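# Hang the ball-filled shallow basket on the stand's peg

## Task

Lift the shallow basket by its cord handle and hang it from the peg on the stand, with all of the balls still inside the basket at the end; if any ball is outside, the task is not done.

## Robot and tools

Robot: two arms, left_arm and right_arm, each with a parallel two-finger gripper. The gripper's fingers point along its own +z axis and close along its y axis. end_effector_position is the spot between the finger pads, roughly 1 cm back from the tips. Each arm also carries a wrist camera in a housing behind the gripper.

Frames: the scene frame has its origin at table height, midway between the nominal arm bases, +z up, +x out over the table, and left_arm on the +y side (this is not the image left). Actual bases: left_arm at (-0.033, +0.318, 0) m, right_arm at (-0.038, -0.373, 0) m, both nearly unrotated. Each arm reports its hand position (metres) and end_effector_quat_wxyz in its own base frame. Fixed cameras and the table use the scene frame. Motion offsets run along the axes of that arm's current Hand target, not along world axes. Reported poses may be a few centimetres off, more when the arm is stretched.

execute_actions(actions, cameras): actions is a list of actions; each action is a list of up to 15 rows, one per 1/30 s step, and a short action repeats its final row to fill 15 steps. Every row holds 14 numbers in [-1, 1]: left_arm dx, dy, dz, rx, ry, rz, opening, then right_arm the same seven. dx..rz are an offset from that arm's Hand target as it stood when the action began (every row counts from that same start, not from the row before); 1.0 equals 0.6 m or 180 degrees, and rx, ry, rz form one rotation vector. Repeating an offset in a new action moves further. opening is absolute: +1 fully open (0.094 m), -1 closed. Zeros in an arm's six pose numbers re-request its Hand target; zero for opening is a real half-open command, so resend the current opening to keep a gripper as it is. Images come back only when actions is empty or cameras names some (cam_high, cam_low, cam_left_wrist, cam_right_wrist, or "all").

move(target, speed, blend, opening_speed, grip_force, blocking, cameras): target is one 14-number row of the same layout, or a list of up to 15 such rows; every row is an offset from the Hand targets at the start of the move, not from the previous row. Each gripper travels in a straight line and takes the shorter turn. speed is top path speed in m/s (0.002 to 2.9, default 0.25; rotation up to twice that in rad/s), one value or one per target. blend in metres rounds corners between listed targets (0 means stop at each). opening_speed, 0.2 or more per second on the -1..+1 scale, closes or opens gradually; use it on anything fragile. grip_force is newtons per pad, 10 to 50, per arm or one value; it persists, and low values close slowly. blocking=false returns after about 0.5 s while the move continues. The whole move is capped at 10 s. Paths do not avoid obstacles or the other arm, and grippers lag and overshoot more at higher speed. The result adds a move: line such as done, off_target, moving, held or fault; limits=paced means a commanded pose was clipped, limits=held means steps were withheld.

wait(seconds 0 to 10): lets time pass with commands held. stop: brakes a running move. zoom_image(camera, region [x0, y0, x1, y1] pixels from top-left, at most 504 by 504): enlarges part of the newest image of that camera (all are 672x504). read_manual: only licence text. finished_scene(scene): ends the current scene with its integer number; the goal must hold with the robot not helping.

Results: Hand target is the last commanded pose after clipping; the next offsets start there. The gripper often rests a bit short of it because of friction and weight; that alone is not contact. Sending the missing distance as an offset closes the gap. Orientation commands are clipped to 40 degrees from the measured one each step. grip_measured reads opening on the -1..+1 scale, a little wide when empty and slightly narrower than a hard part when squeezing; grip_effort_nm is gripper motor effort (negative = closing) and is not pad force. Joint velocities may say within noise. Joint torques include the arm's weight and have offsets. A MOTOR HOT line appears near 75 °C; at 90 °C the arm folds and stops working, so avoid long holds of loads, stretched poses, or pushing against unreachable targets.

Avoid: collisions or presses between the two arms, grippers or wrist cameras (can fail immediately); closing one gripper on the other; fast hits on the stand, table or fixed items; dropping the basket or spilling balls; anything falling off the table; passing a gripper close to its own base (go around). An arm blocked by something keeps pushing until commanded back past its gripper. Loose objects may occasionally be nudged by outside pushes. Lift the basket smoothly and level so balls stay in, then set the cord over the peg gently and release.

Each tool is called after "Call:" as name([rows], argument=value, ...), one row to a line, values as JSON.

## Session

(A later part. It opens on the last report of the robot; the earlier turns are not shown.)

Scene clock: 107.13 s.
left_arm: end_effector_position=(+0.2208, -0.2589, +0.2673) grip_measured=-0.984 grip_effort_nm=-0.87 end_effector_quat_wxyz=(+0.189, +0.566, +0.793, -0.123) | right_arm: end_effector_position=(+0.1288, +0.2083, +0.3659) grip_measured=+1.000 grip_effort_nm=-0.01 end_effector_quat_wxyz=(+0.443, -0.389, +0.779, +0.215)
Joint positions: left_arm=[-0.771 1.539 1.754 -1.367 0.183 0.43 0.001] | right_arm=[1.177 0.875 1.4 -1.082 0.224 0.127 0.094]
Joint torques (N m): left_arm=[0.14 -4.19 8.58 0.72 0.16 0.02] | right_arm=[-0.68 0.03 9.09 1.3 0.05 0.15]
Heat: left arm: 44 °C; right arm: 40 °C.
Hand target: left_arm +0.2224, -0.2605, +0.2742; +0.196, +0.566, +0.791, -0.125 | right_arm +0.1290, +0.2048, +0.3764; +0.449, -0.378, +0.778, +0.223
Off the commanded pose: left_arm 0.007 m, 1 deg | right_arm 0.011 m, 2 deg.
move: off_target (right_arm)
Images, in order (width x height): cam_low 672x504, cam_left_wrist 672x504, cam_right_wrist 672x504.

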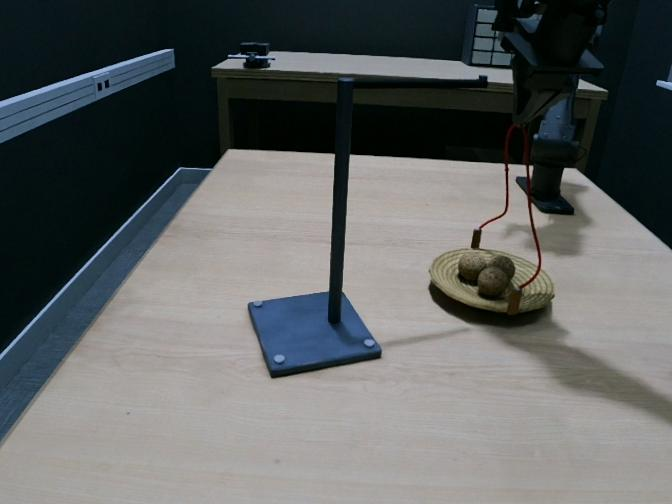

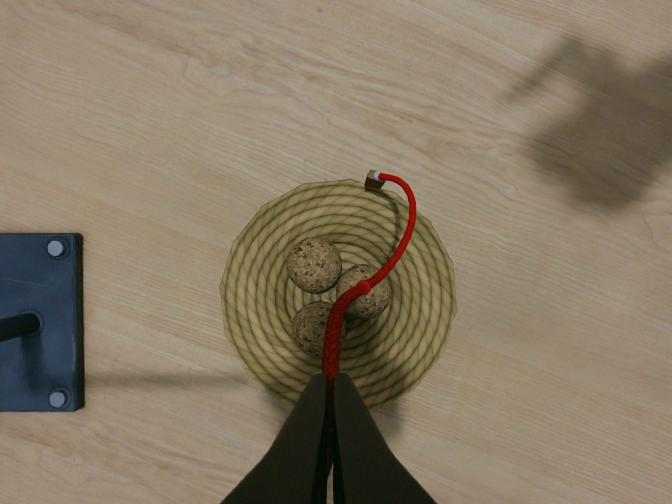

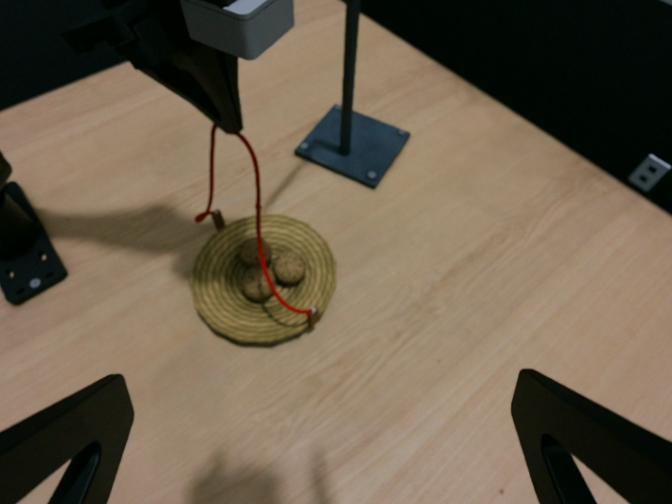

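Call:
move(target=[-0.0201,0.001,-0.0457,0,0,0,-1,0,0,0,0,0,0,1], speed=0.04, cameras=["cam_left_wrist","cam_low","cam_right_wrist"])

Call:
move(target=[-0.0134,0.001,-0.0305,0,0,0,-1,0,0,0,0,0,0,1], speed=0.03, cameras=["cam_left_wrist","cam_low","cam_right_wrist"])

Scene clock: 113.13 s.
left_arm: end_effector_position=(+0.2193, -0.2573, +0.2949) grip_measured=-0.984 grip_effort_nm=-0.84 end_effector_quat_wxyz=(+0.183, +0.566, +0.794, -0.122) | right_arm: end_effector_position=(+0.1288, +0.2083, +0.3659) grip_measured=+1.000 grip_effort_nm=-0.01 end_effector_quat_wxyz=(+0.443, -0.389, +0.779, +0.215)
Joint positions: left_arm=[-0.771 1.605 1.954 -1.513 0.183 0.43 0.001] | right_arm=[1.177 0.875 1.4 -1.082 0.224 0.127 0.094]
Joint torques (N m): left_arm=[0.35 -4.6 8.49 0.76 0.17 0.04] | right_arm=[-0.69 0.23 8.92 1.31 0.04 0.05]
Heat: left arm: 44 °C; right arm: 40 °C.
Hand target: left_arm +0.2218, -0.2590, +0.3041; +0.196, +0.566, +0.791, -0.125 | right_arm +0.1290, +0.2048, +0.3764; +0.449, -0.378, +0.778, +0.223
Off the commanded pose: left_arm 0.010 m, 2 deg | right_arm 0.011 m, 2 deg.
move: off_target (right_arm)
Images, in order (width x height): cam_low 672x504, cam_left_wrist 672x504, cam_right_wrist 672x504.

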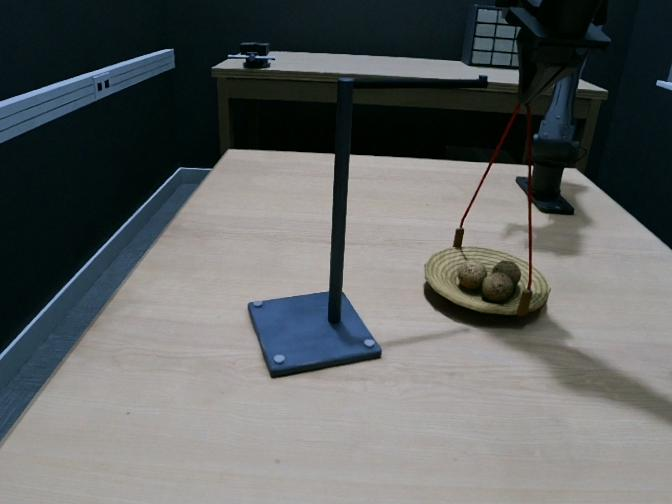

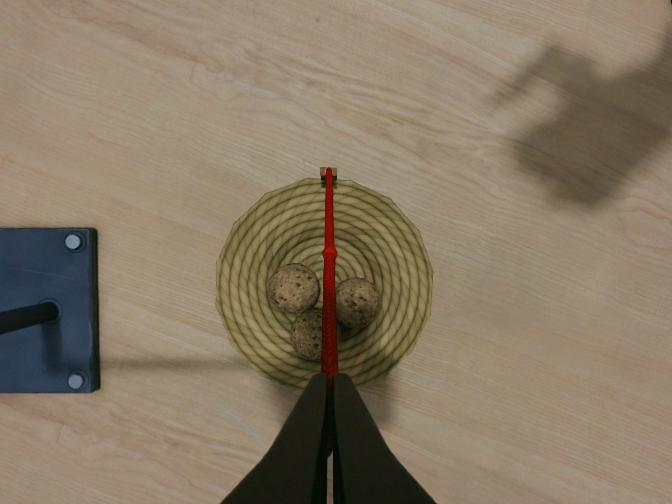

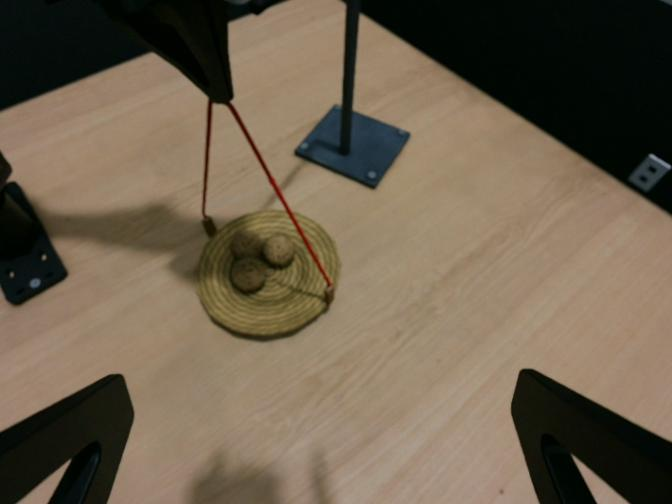

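Scene clock: 114.10 s.
left_arm: end_effector_position=(+0.2191, -0.2572, +0.3103) grip_measured=-0.984 grip_effort_nm=-0.85 end_effector_quat_wxyz=(+0.191, +0.566, +0.792, -0.123) | right_arm: end_effector_position=(+0.1288, +0.2083, +0.3659) grip_measured=+1.000 grip_effort_nm=-0.01 end_effector_quat_wxyz=(+0.443, -0.389, +0.779, +0.215)
Joint positions: left_arm=[-0.771 1.628 2.044 -1.564 0.183 0.43 0.001] | right_arm=[1.177 0.875 1.4 -1.082 0.224 0.127 0.094]
Joint torques (N m): left_arm=[0.58 -5.29 8.39 0.88 0.19 0] | right_arm=[-0.62 0.14 9.02 1.37 0.01 0.11]
Heat: left arm: 44 °C; right arm: 40 °C.
Hand target: left_arm +0.2216, -0.2580, +0.3240; +0.196, +0.566, +0.791, -0.125 | right_arm +0.1290, +0.2048, +0.3764; +0.449, -0.378, +0.778, +0.223
Off the commanded pose: left_arm 0.014 m, 1 deg | right_arm 0.011 m, 2 deg.
joint read past its limit (left arm) — joint 4 (wrist pitch), lower limit.
joint sent to its limit (left arm) — joint 4 (wrist pitch), lower limit. The joint targets still meet the commanded pose.
move: off_target (left_arm, right_arm)
Images, in order (width x height): cam_low 672x504, cam_left_wrist 672x504, cam_right_wrist 672x504.

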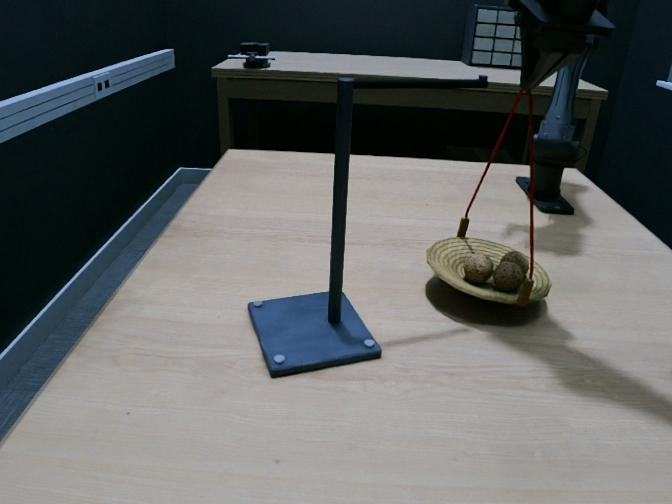

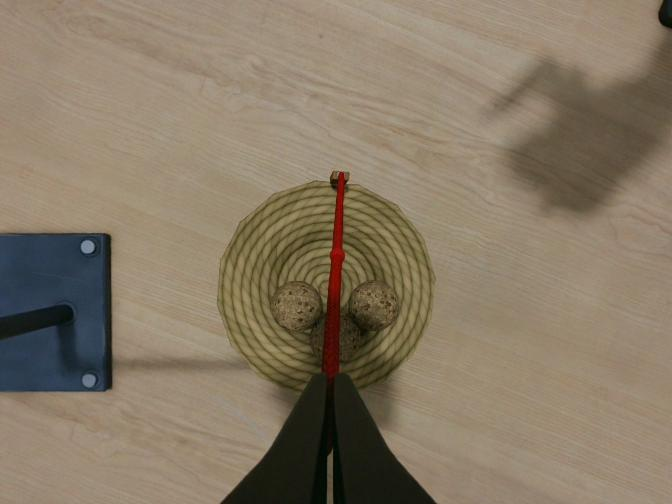

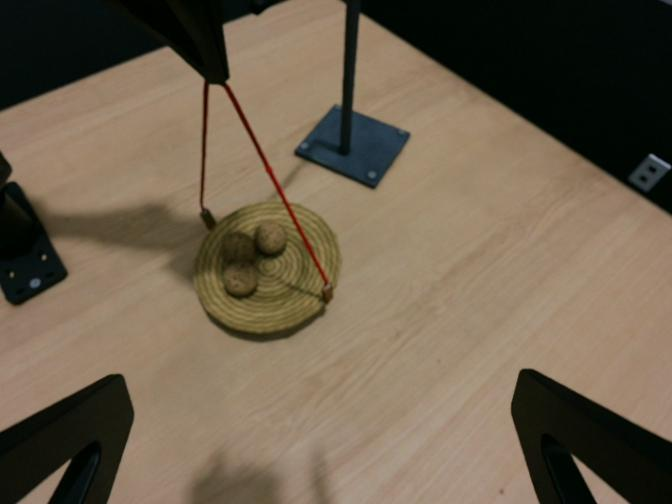

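Call:
move(target=[-0.0167,0.001,-0.038,0,-0.083,0,-1,0,0,0,0,0,0,1], speed=0.03, cameras=["cam_left_wrist","cam_low","cam_right_wrist"])

Scene clock: 128.67 s.
left_arm: end_effector_position=(+0.2225, -0.2541, +0.3301) grip_measured=-0.984 grip_effort_nm=-0.84 end_effector_quat_wxyz=(+0.261, +0.544, +0.776, -0.184) | right_arm: end_effector_position=(+0.1288, +0.2083, +0.3659) grip_measured=+1.000 grip_effort_nm=-0.01 end_effector_quat_wxyz=(+0.443, -0.389, +0.779, +0.215)
Joint positions: left_arm=[-0.689 1.492 1.893 -1.394 0.315 0.439 0.001] | right_arm=[1.177 0.875 1.4 -1.082 0.224 0.127 0.094]
Joint torques (N m): left_arm=[0.55 -6.58 5.72 1.42 0.48 0.07] | right_arm=[-0.73 0.2 9.05 1.34 0.07 0.11]
Heat: left arm: 43 °C; right arm: 40 °C.
Hand target: left_arm +0.2211, -0.2566, +0.3488; +0.297, +0.545, +0.759, -0.198 | right_arm +0.1290, +0.2048, +0.3764; +0.449, -0.378, +0.778, +0.223
Off the commanded pose: left_arm 0.019 m, 5 deg | right_arm 0.011 m, 2 deg.
move: off_target (left_arm, right_arm)
Images, in order (width x height): cam_low 672x504, cam_left_wrist 672x504, cam_right_wrist 672x504.

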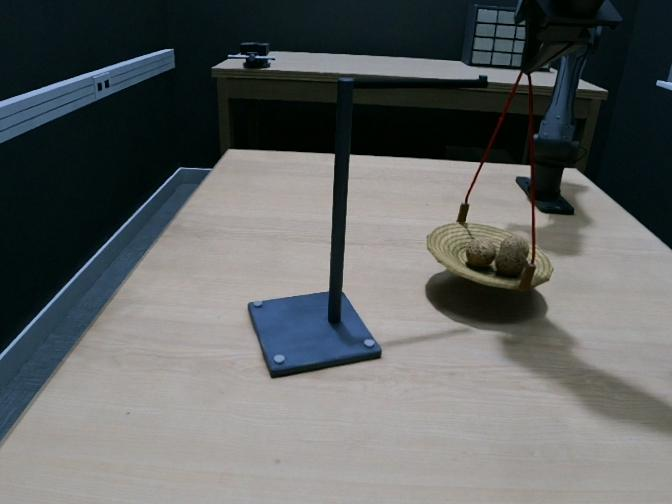

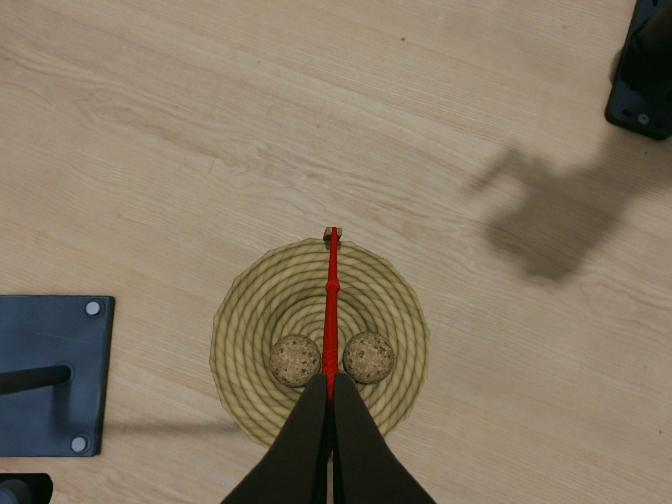

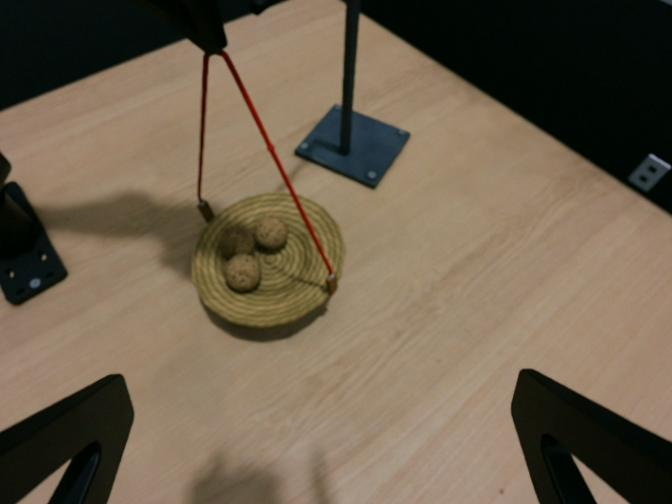

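Call:
zoom_image(camera="cam_left_wrist", region=[0, 280, 200, 504])

Call:
zoom_image(camera="cam_low", region=[420, 20, 620, 320])

Call:
zoom_image(camera="cam_high", region=[180, 60, 420, 260])

Scaled by 2.250.

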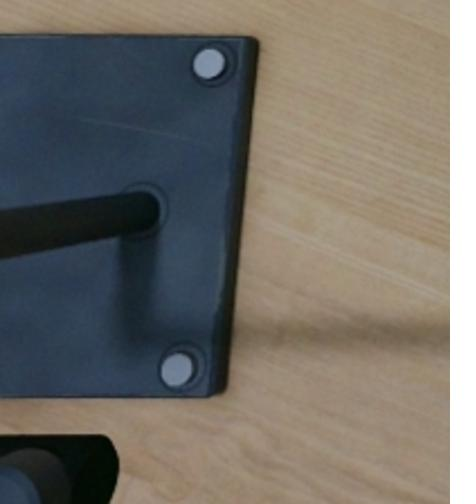

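Scaled by 1.680.

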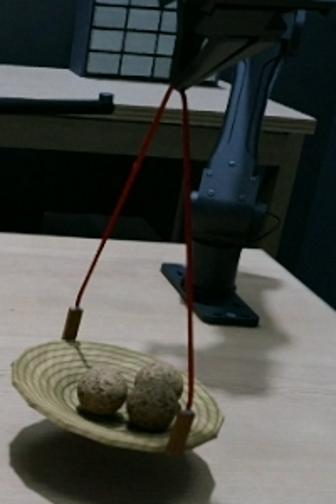

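This scene's latest camera images include none from cam_high. They are from: cam_low, cam_left_wrist, cam_right_wrist. cam_high's image comes with the result of a call that names it in "cameras".

Call:
move(target=[0.0045,0.035,-0.066,0,0,0,-1,0,0,0,0,0,0,1], speed=0.04, cameras=["all"])

Scene clock: 147.43 s.
left_arm: end_effector_position=(+0.2313, -0.2187, +0.3642) grip_measured=-0.984 grip_effort_nm=-0.84 end_effector_quat_wxyz=(+0.277, +0.541, +0.772, -0.186) | right_arm: end_effector_position=(+0.1288, +0.2083, +0.3659) grip_measured=+1.000 grip_effort_nm=-0.01 end_effector_quat_wxyz=(+0.443, -0.389, +0.779, +0.215)
Joint positions: left_arm=[-0.539 1.526 2.087 -1.564 0.398 0.566 0.001] | right_arm=[1.177 0.875 1.4 -1.082 0.224 0.127 0.094]
Joint torques (N m): left_arm=[0.44 -3.59 7.95 1.12 0.58 0.09] | right_arm=[-0.73 0.14 8.92 1.31 0.05 0.08]
Heat: left arm: 43 °C; right arm: 40 °C.
Hand target: left_arm +0.2310, -0.2231, +0.3772; +0.297, +0.545, +0.758, -0.198 | right_arm +0.1290, +0.2048, +0.3764; +0.449, -0.378, +0.778, +0.223
Off the commanded pose: left_arm 0.014 m, 3 deg | right_arm 0.011 m, 2 deg.
joint read past its limit (left arm) — joint 4 (wrist pitch), lower limit.
move: off_target (left_arm, right_arm)

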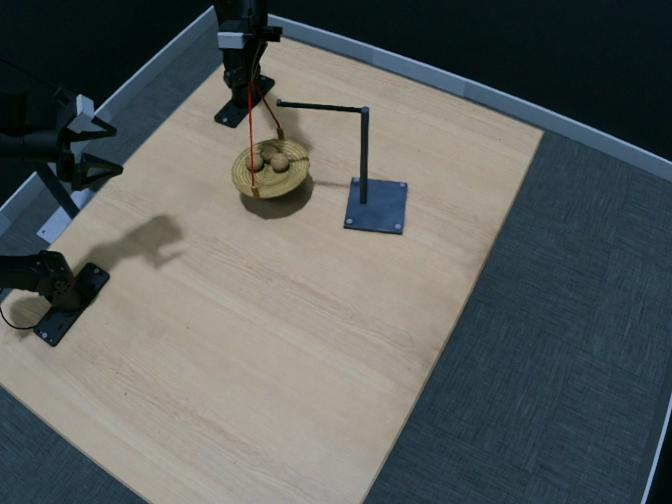

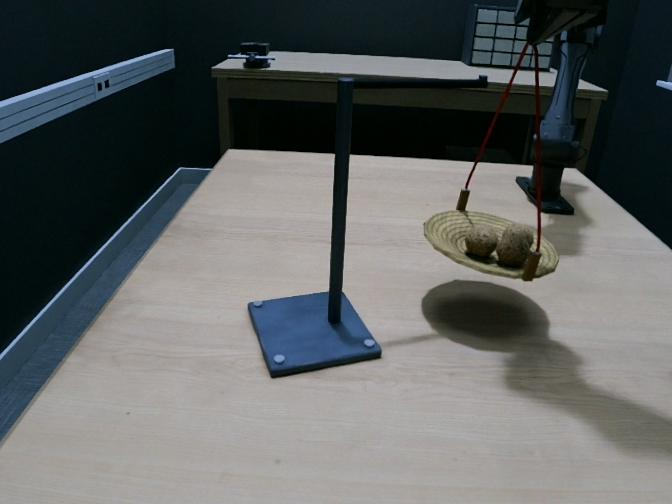

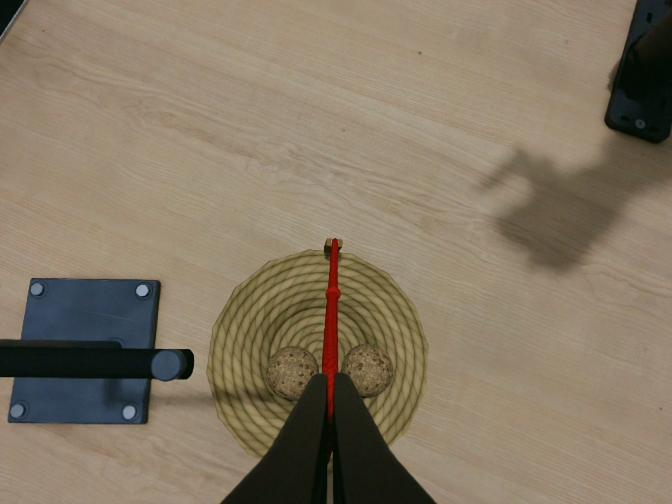

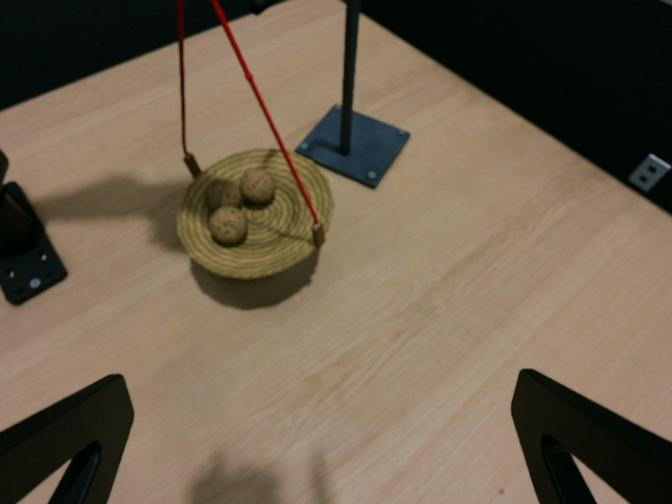

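Call:
move([
  [-0.013,0.0,0.01,0,0,0,-1,0,0,0,0,0,0,1],
  [-0.013,0.138,0.01,0,0,0,-1,0,0,0,0,0,0,1],
], speed=0.04, blend=[0.006,0], cameras=["all"])

Scene clock: 156.33 s.
left_arm: end_effector_position=(+0.3123, -0.2009, +0.3652) grip_measured=-0.984 grip_effort_nm=-0.84 end_effector_quat_wxyz=(+0.306, +0.528, +0.770, -0.185) | right_arm: end_effector_position=(+0.1288, +0.2083, +0.3659) grip_measured=+1.000 grip_effort_nm=-0.01 end_effector_quat_wxyz=(+0.443, -0.389, +0.779, +0.215)
Joint positions: left_arm=[-0.338 1.74 2.296 -1.571 0.504 0.718 0.001] | right_arm=[1.177 0.875 1.4 -1.082 0.224 0.127 0.094]
Joint torques (N m): left_arm=[0.44 -5.34 7.99 1.08 0.69 0.09] | right_arm=[-0.66 0.02 9.07 1.36 0.04 0.11]
Heat: left arm: 43 °C; right arm: 40 °C.
Hand target: left_arm +0.3124, -0.2054, +0.3798; +0.297, +0.545, +0.758, -0.198 | right_arm +0.1290, +0.2048, +0.3764; +0.449, -0.378, +0.778, +0.223
Off the commanded pose: left_arm 0.015 m, 3 deg | right_arm 0.011 m, 2 deg.
joint read past its limit (left arm) — joint 4 (wrist pitch), lower limit.
joint sent to its limit (left arm) — joint 4 (wrist pitch), lower limit. The joint targets are off in orientation, not in position.
move: off_target (left_arm, right_arm); blend cut to 0.0051 m at target 1

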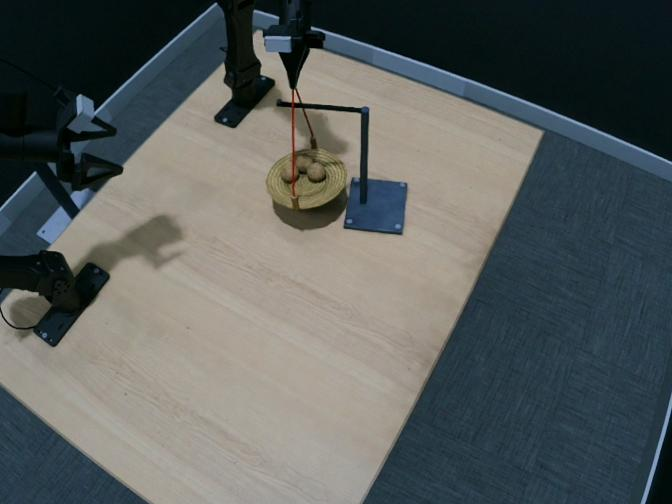

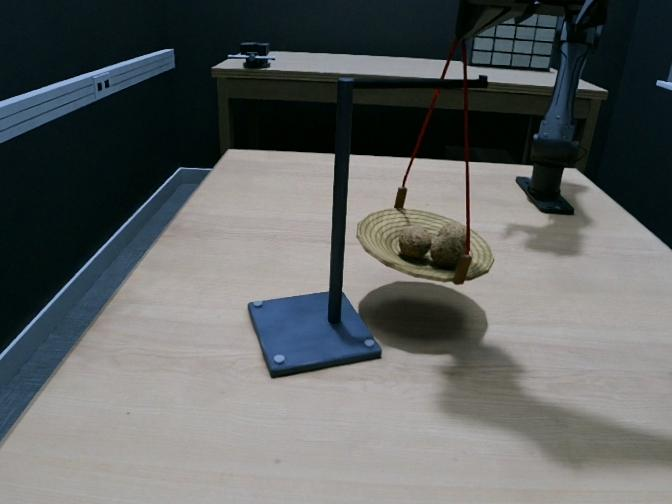

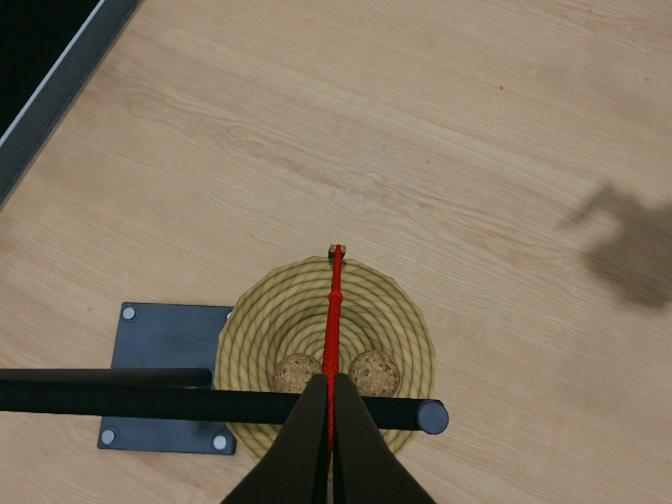

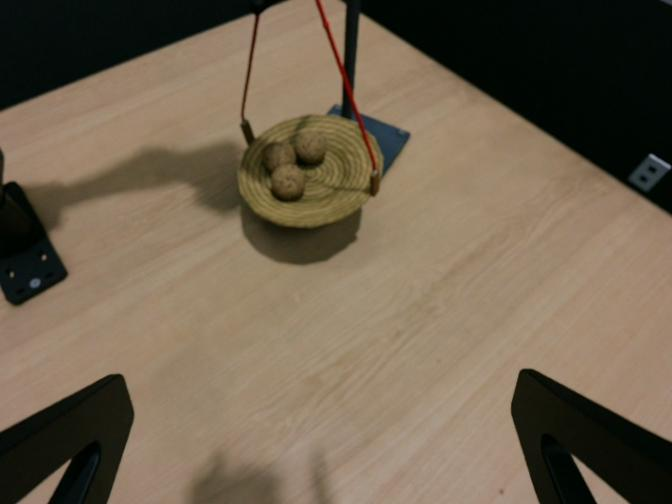

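Call:
zoom_image(camera="cam_low", region=[390, 10, 530, 130])

Call:
zoom_image(camera="cam_left_wrist", region=[200, 320, 480, 504])

Call:
zoom_image(camera="cam_high", region=[240, 30, 380, 150])

Scaled by 3.600.

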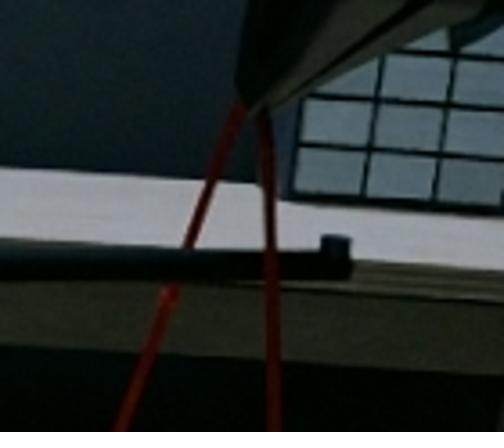

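Scaled by 1.800.

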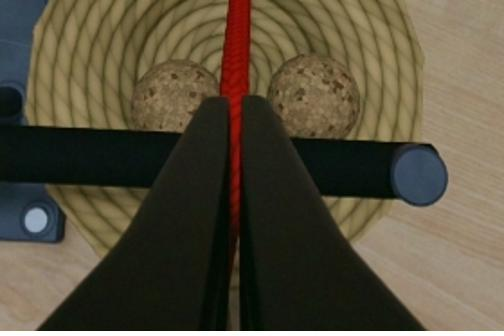

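Scaled by 3.600.

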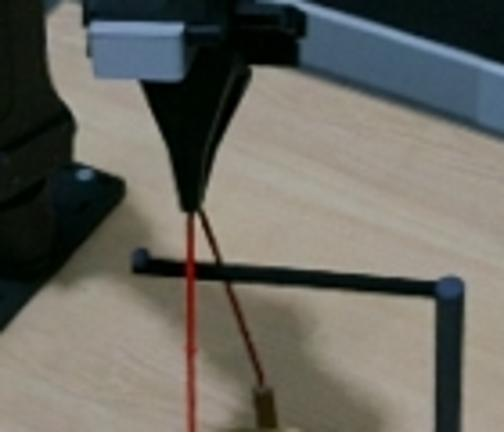

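Call:
move(target=[0.039,-0.0014,0.0433,0,0,0,-1,0,0,0,0,0,0,1], speed=0.03, cameras=["all"])

Call:
zoom_image(camera="cam_low", region=[390, 10, 530, 130])

Scene clock: 164.10 s.
left_arm: end_effector_position=(+0.3141, -0.2025, +0.3286) grip_measured=-0.984 grip_effort_nm=-0.84 end_effector_quat_wxyz=(+0.264, +0.539, +0.776, -0.195) | right_arm: end_effector_position=(+0.1288, +0.2083, +0.3659) grip_measured=+1.000 grip_effort_nm=-0.01 end_effector_quat_wxyz=(+0.443, -0.389, +0.779, +0.215)
Joint positions: left_arm=[-0.338 1.74 2.159 -1.536 0.509 0.758 0.001] | right_arm=[1.177 0.875 1.4 -1.082 0.224 0.127 0.094]
Joint torques (N m): left_arm=[0.32 -8.18 4.89 1.18 0.61 0.08] | right_arm=[-0.51 0.24 9.09 1.31 0.05 0.08]
Heat: left arm: 43 °C; right arm: 40 °C.
Hand target: left_arm +0.3124, -0.2052, +0.3449; +0.297, +0.545, +0.758, -0.198 | right_arm +0.1290, +0.2048, +0.3764; +0.449, -0.378, +0.778, +0.223
Off the commanded pose: left_arm 0.017 m, 4 deg | right_arm 0.011 m, 2 deg.
move: off_target (left_arm, right_arm)

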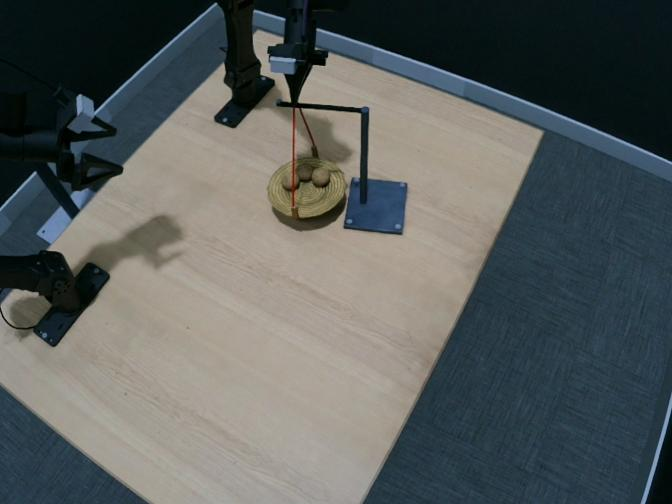

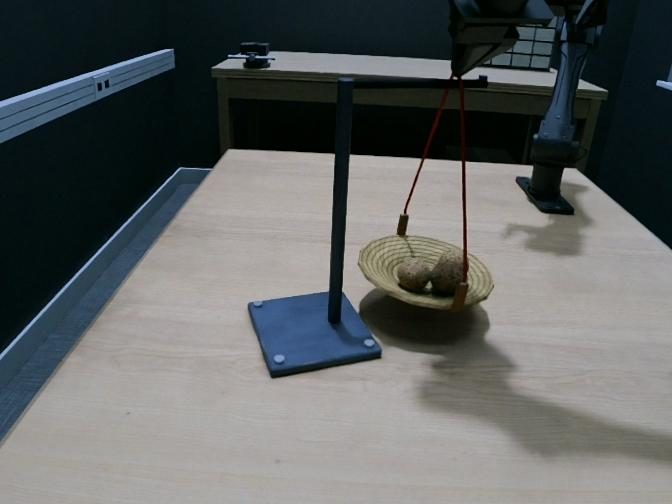

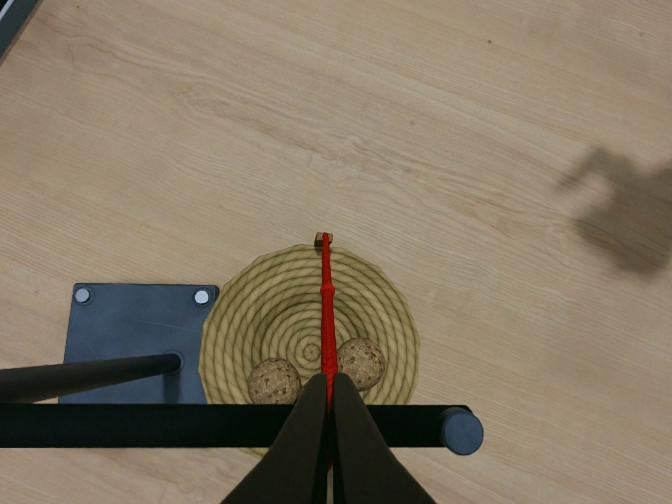

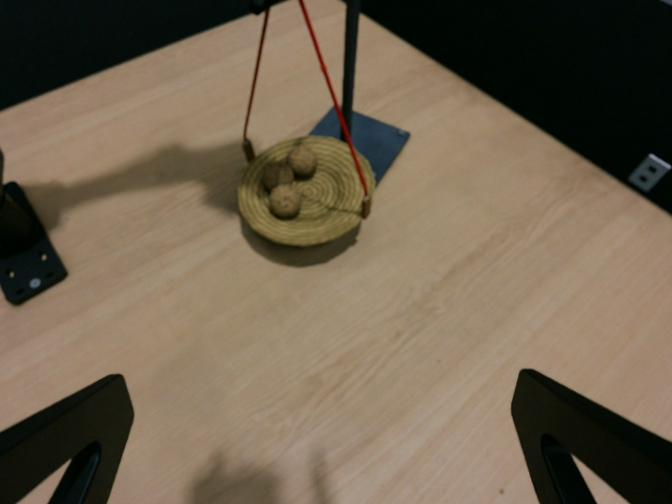

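Scaled by 3.600.

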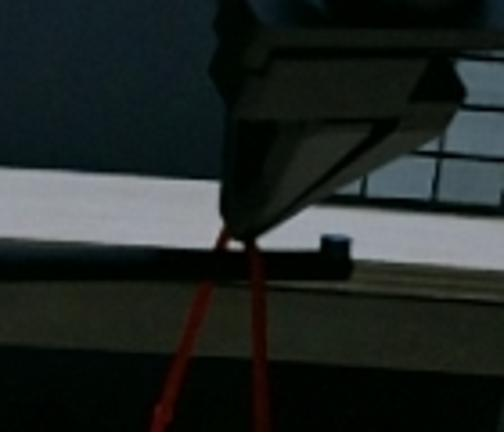

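Call:
move(target=[0.009,0,0.0099,0,0,0,-1,0,0,0,0,0,0,1], speed=0.02, cameras=["all"])

Call:
zoom_image(camera="cam_low", region=[390, 10, 530, 130])

Scene clock: 167.37 s.
left_arm: end_effector_position=(+0.3135, -0.2032, +0.3276) grip_measured=-0.984 grip_effort_nm=-0.84 end_effector_quat_wxyz=(+0.276, +0.541, +0.770, -0.194) | right_arm: end_effector_position=(+0.1288, +0.2083, +0.3659) grip_measured=+1.000 grip_effort_nm=-0.01 end_effector_quat_wxyz=(+0.443, -0.389, +0.779, +0.215)
Joint positions: left_arm=[-0.338 1.703 2.094 -1.482 0.515 0.759 0.001] | right_arm=[1.177 0.875 1.4 -1.082 0.224 0.127 0.094]
Joint torques (N m): left_arm=[0.39 -7.06 4.63 1.12 0.56 0.08] | right_arm=[-0.59 0.12 8.91 1.33 0.03 0.11]
Heat: left arm: 43 °C; right arm: 40 °C.
Hand target: left_arm +0.3125, -0.2051, +0.3369; +0.297, +0.545, +0.758, -0.198 | right_arm +0.1290, +0.2048, +0.3764; +0.449, -0.378, +0.778, +0.223
Off the commanded pose: left_arm 0.010 m, 3 deg | right_arm 0.011 m, 2 deg.
move: off_target (left_arm, right_arm)

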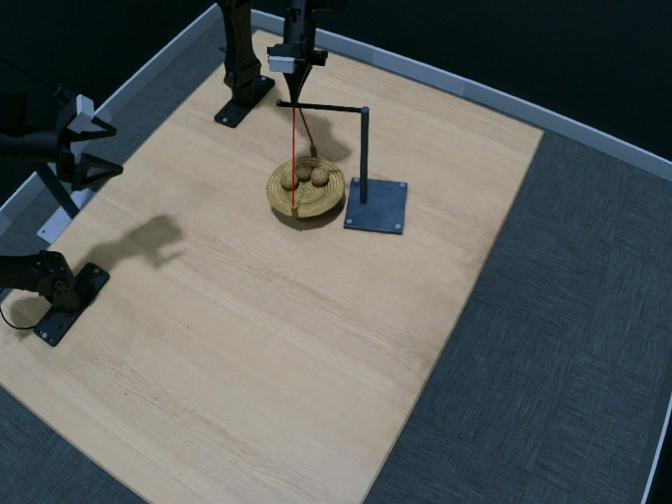

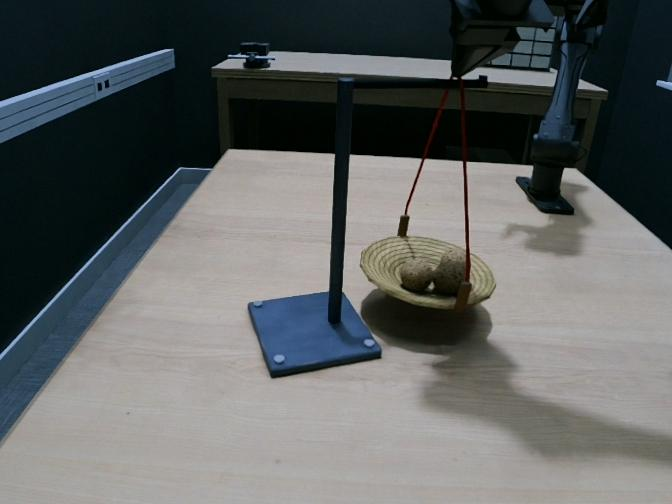

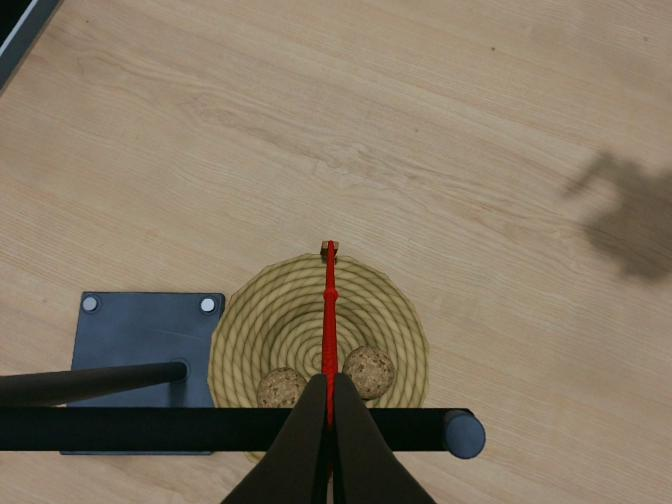

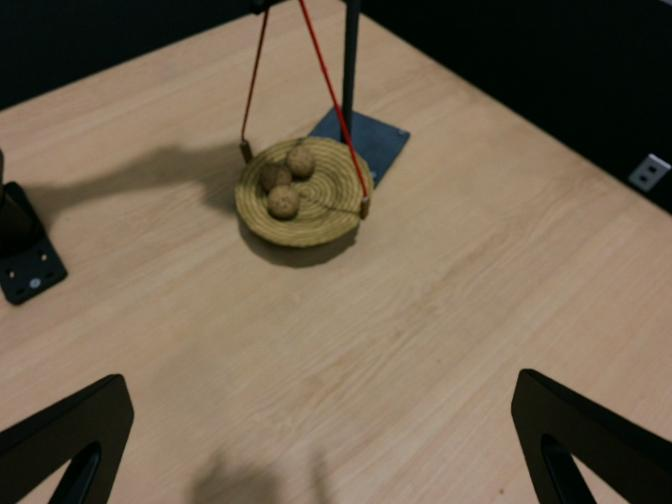

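Scaled by 3.600.

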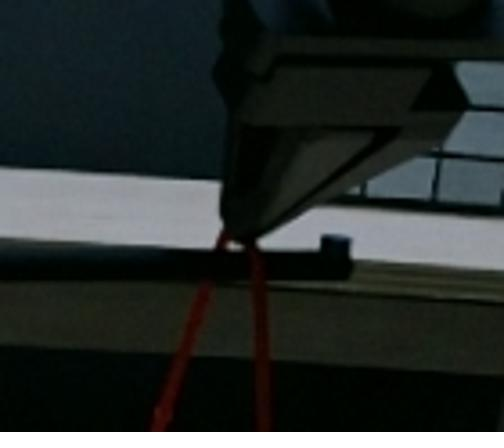

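Call:
move(target=[0.0134,0,0.0149,0,0,0,-1,0,0,0,0,0,0,1], speed=0.02, cameras=["cam_low","cam_left_wrist"])

Call:
zoom_image(camera="cam_low", region=[390, 10, 530, 130])

Scene clock: 169.93 s.
left_arm: end_effector_position=(+0.3130, -0.2031, +0.3262) grip_measured=-0.984 grip_effort_nm=-0.85 end_effector_quat_wxyz=(+0.294, +0.542, +0.763, -0.194) | right_arm: end_effector_position=(+0.1288, +0.2083, +0.3659) grip_measured=+1.000 grip_effort_nm=-0.01 end_effector_quat_wxyz=(+0.443, -0.389, +0.779, +0.215)
Joint positions: left_arm=[-0.333 1.652 2.006 -1.407 0.527 0.759 0.001] | right_arm=[1.177 0.875 1.4 -1.082 0.224 0.127 0.094]
Joint torques (N m): left_arm=[-0.02 -5.59 4.08 1.05 0.44 0.08] | right_arm=[-0.49 0.25 9.1 1.31 0.08 0.11]
Heat: left arm: 42 °C; right arm: 40 °C.
Hand target: left_arm +0.3127, -0.2050, +0.3248; +0.297, +0.545, +0.758, -0.198 | right_arm +0.1290, +0.2048, +0.3764; +0.449, -0.378, +0.778, +0.223
Off the commanded pose: left_arm 0.002 m, 1 deg | right_arm 0.011 m, 2 deg.
move: off_target (right_arm)
Images, in order (width x height): cam_low 672x504, cam_left_wrist 672x504.

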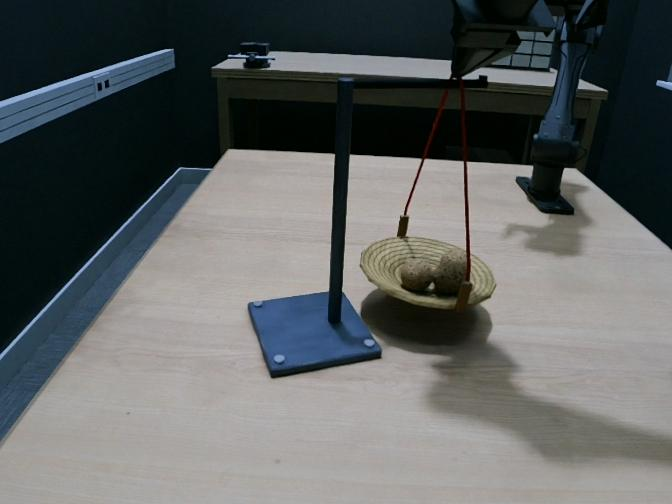

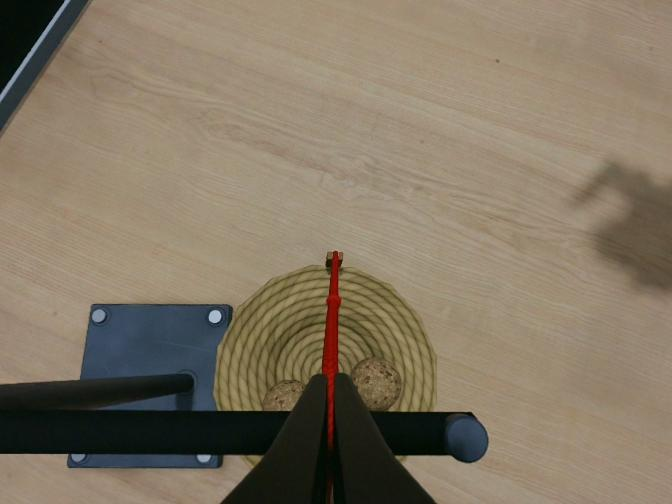

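Scaled by 3.600.

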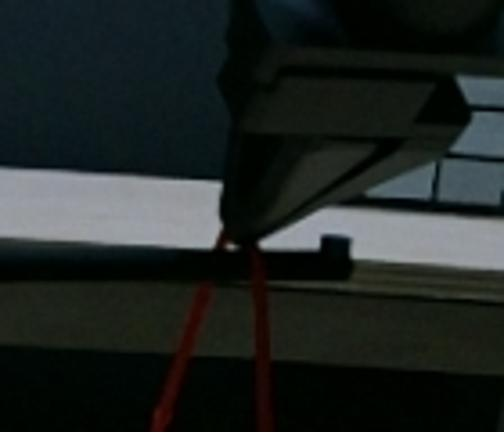

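Call:
move(target=[-0.004,0,-0.005,0,0,0,-0.3,0,0,0,0,0,0,1], opening_speed=0.25, cameras=["all"])

Call:
zoom_image(camera="cam_low", region=[390, 10, 530, 130])

Scene clock: 177.17 s.
left_arm: end_effector_position=(+0.3131, -0.2032, +0.3262) grip_measured=-0.301 grip_effort_nm=0.08 end_effector_quat_wxyz=(+0.295, +0.542, +0.763, -0.194) | right_arm: end_effector_position=(+0.1288, +0.2083, +0.3659) grip_measured=+1.000 grip_effort_nm=-0.01 end_effector_quat_wxyz=(+0.443, -0.389, +0.779, +0.215)
Joint positions: left_arm=[-0.333 1.652 2.006 -1.407 0.527 0.76 0.033] | right_arm=[1.177 0.875 1.4 -1.082 0.224 0.127 0.094]
Joint torques (N m): left_arm=[0.02 -4.98 6.49 0.86 0.44 0.08] | right_arm=[-0.47 0.12 8.94 1.37 0.07 0.09]
Heat: left arm: 42 °C; right arm: 40 °C.
Hand target: left_arm +0.3126, -0.2048, +0.3287; +0.297, +0.545, +0.758, -0.198 | right_arm +0.1290, +0.2048, +0.3764; +0.449, -0.378, +0.778, +0.223
Off the commanded pose: left_arm 0.003 m, 1 deg | right_arm 0.011 m, 2 deg.
move: off_target (right_arm)

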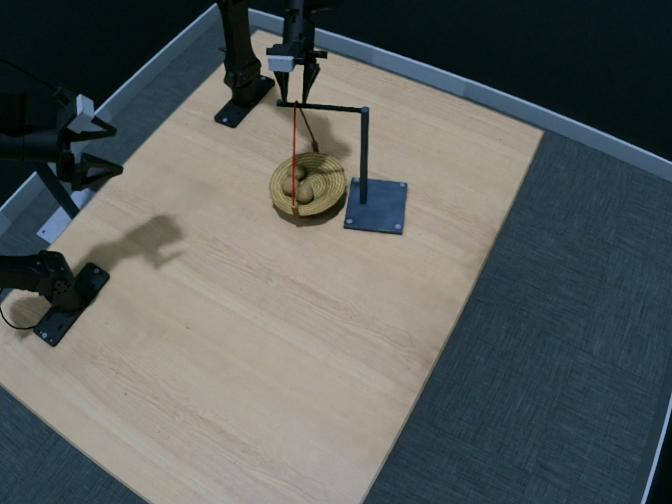

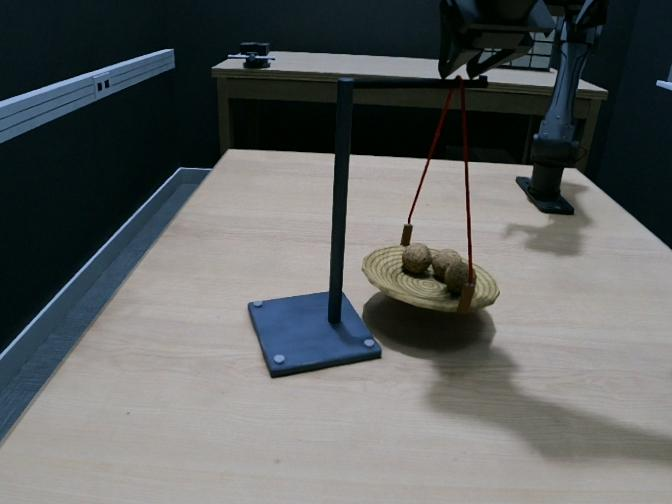

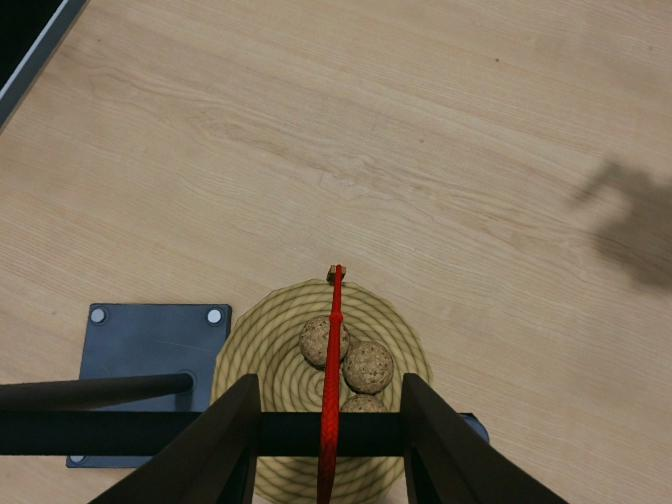

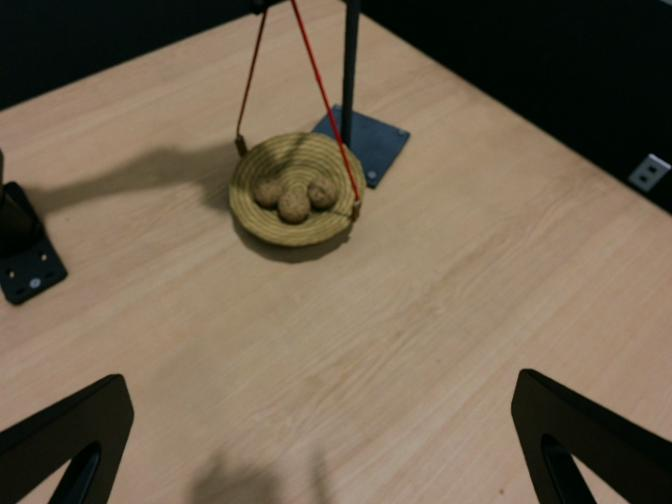

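Scaled by 3.600.

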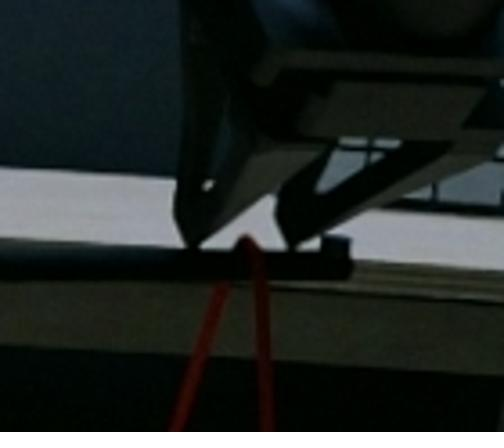

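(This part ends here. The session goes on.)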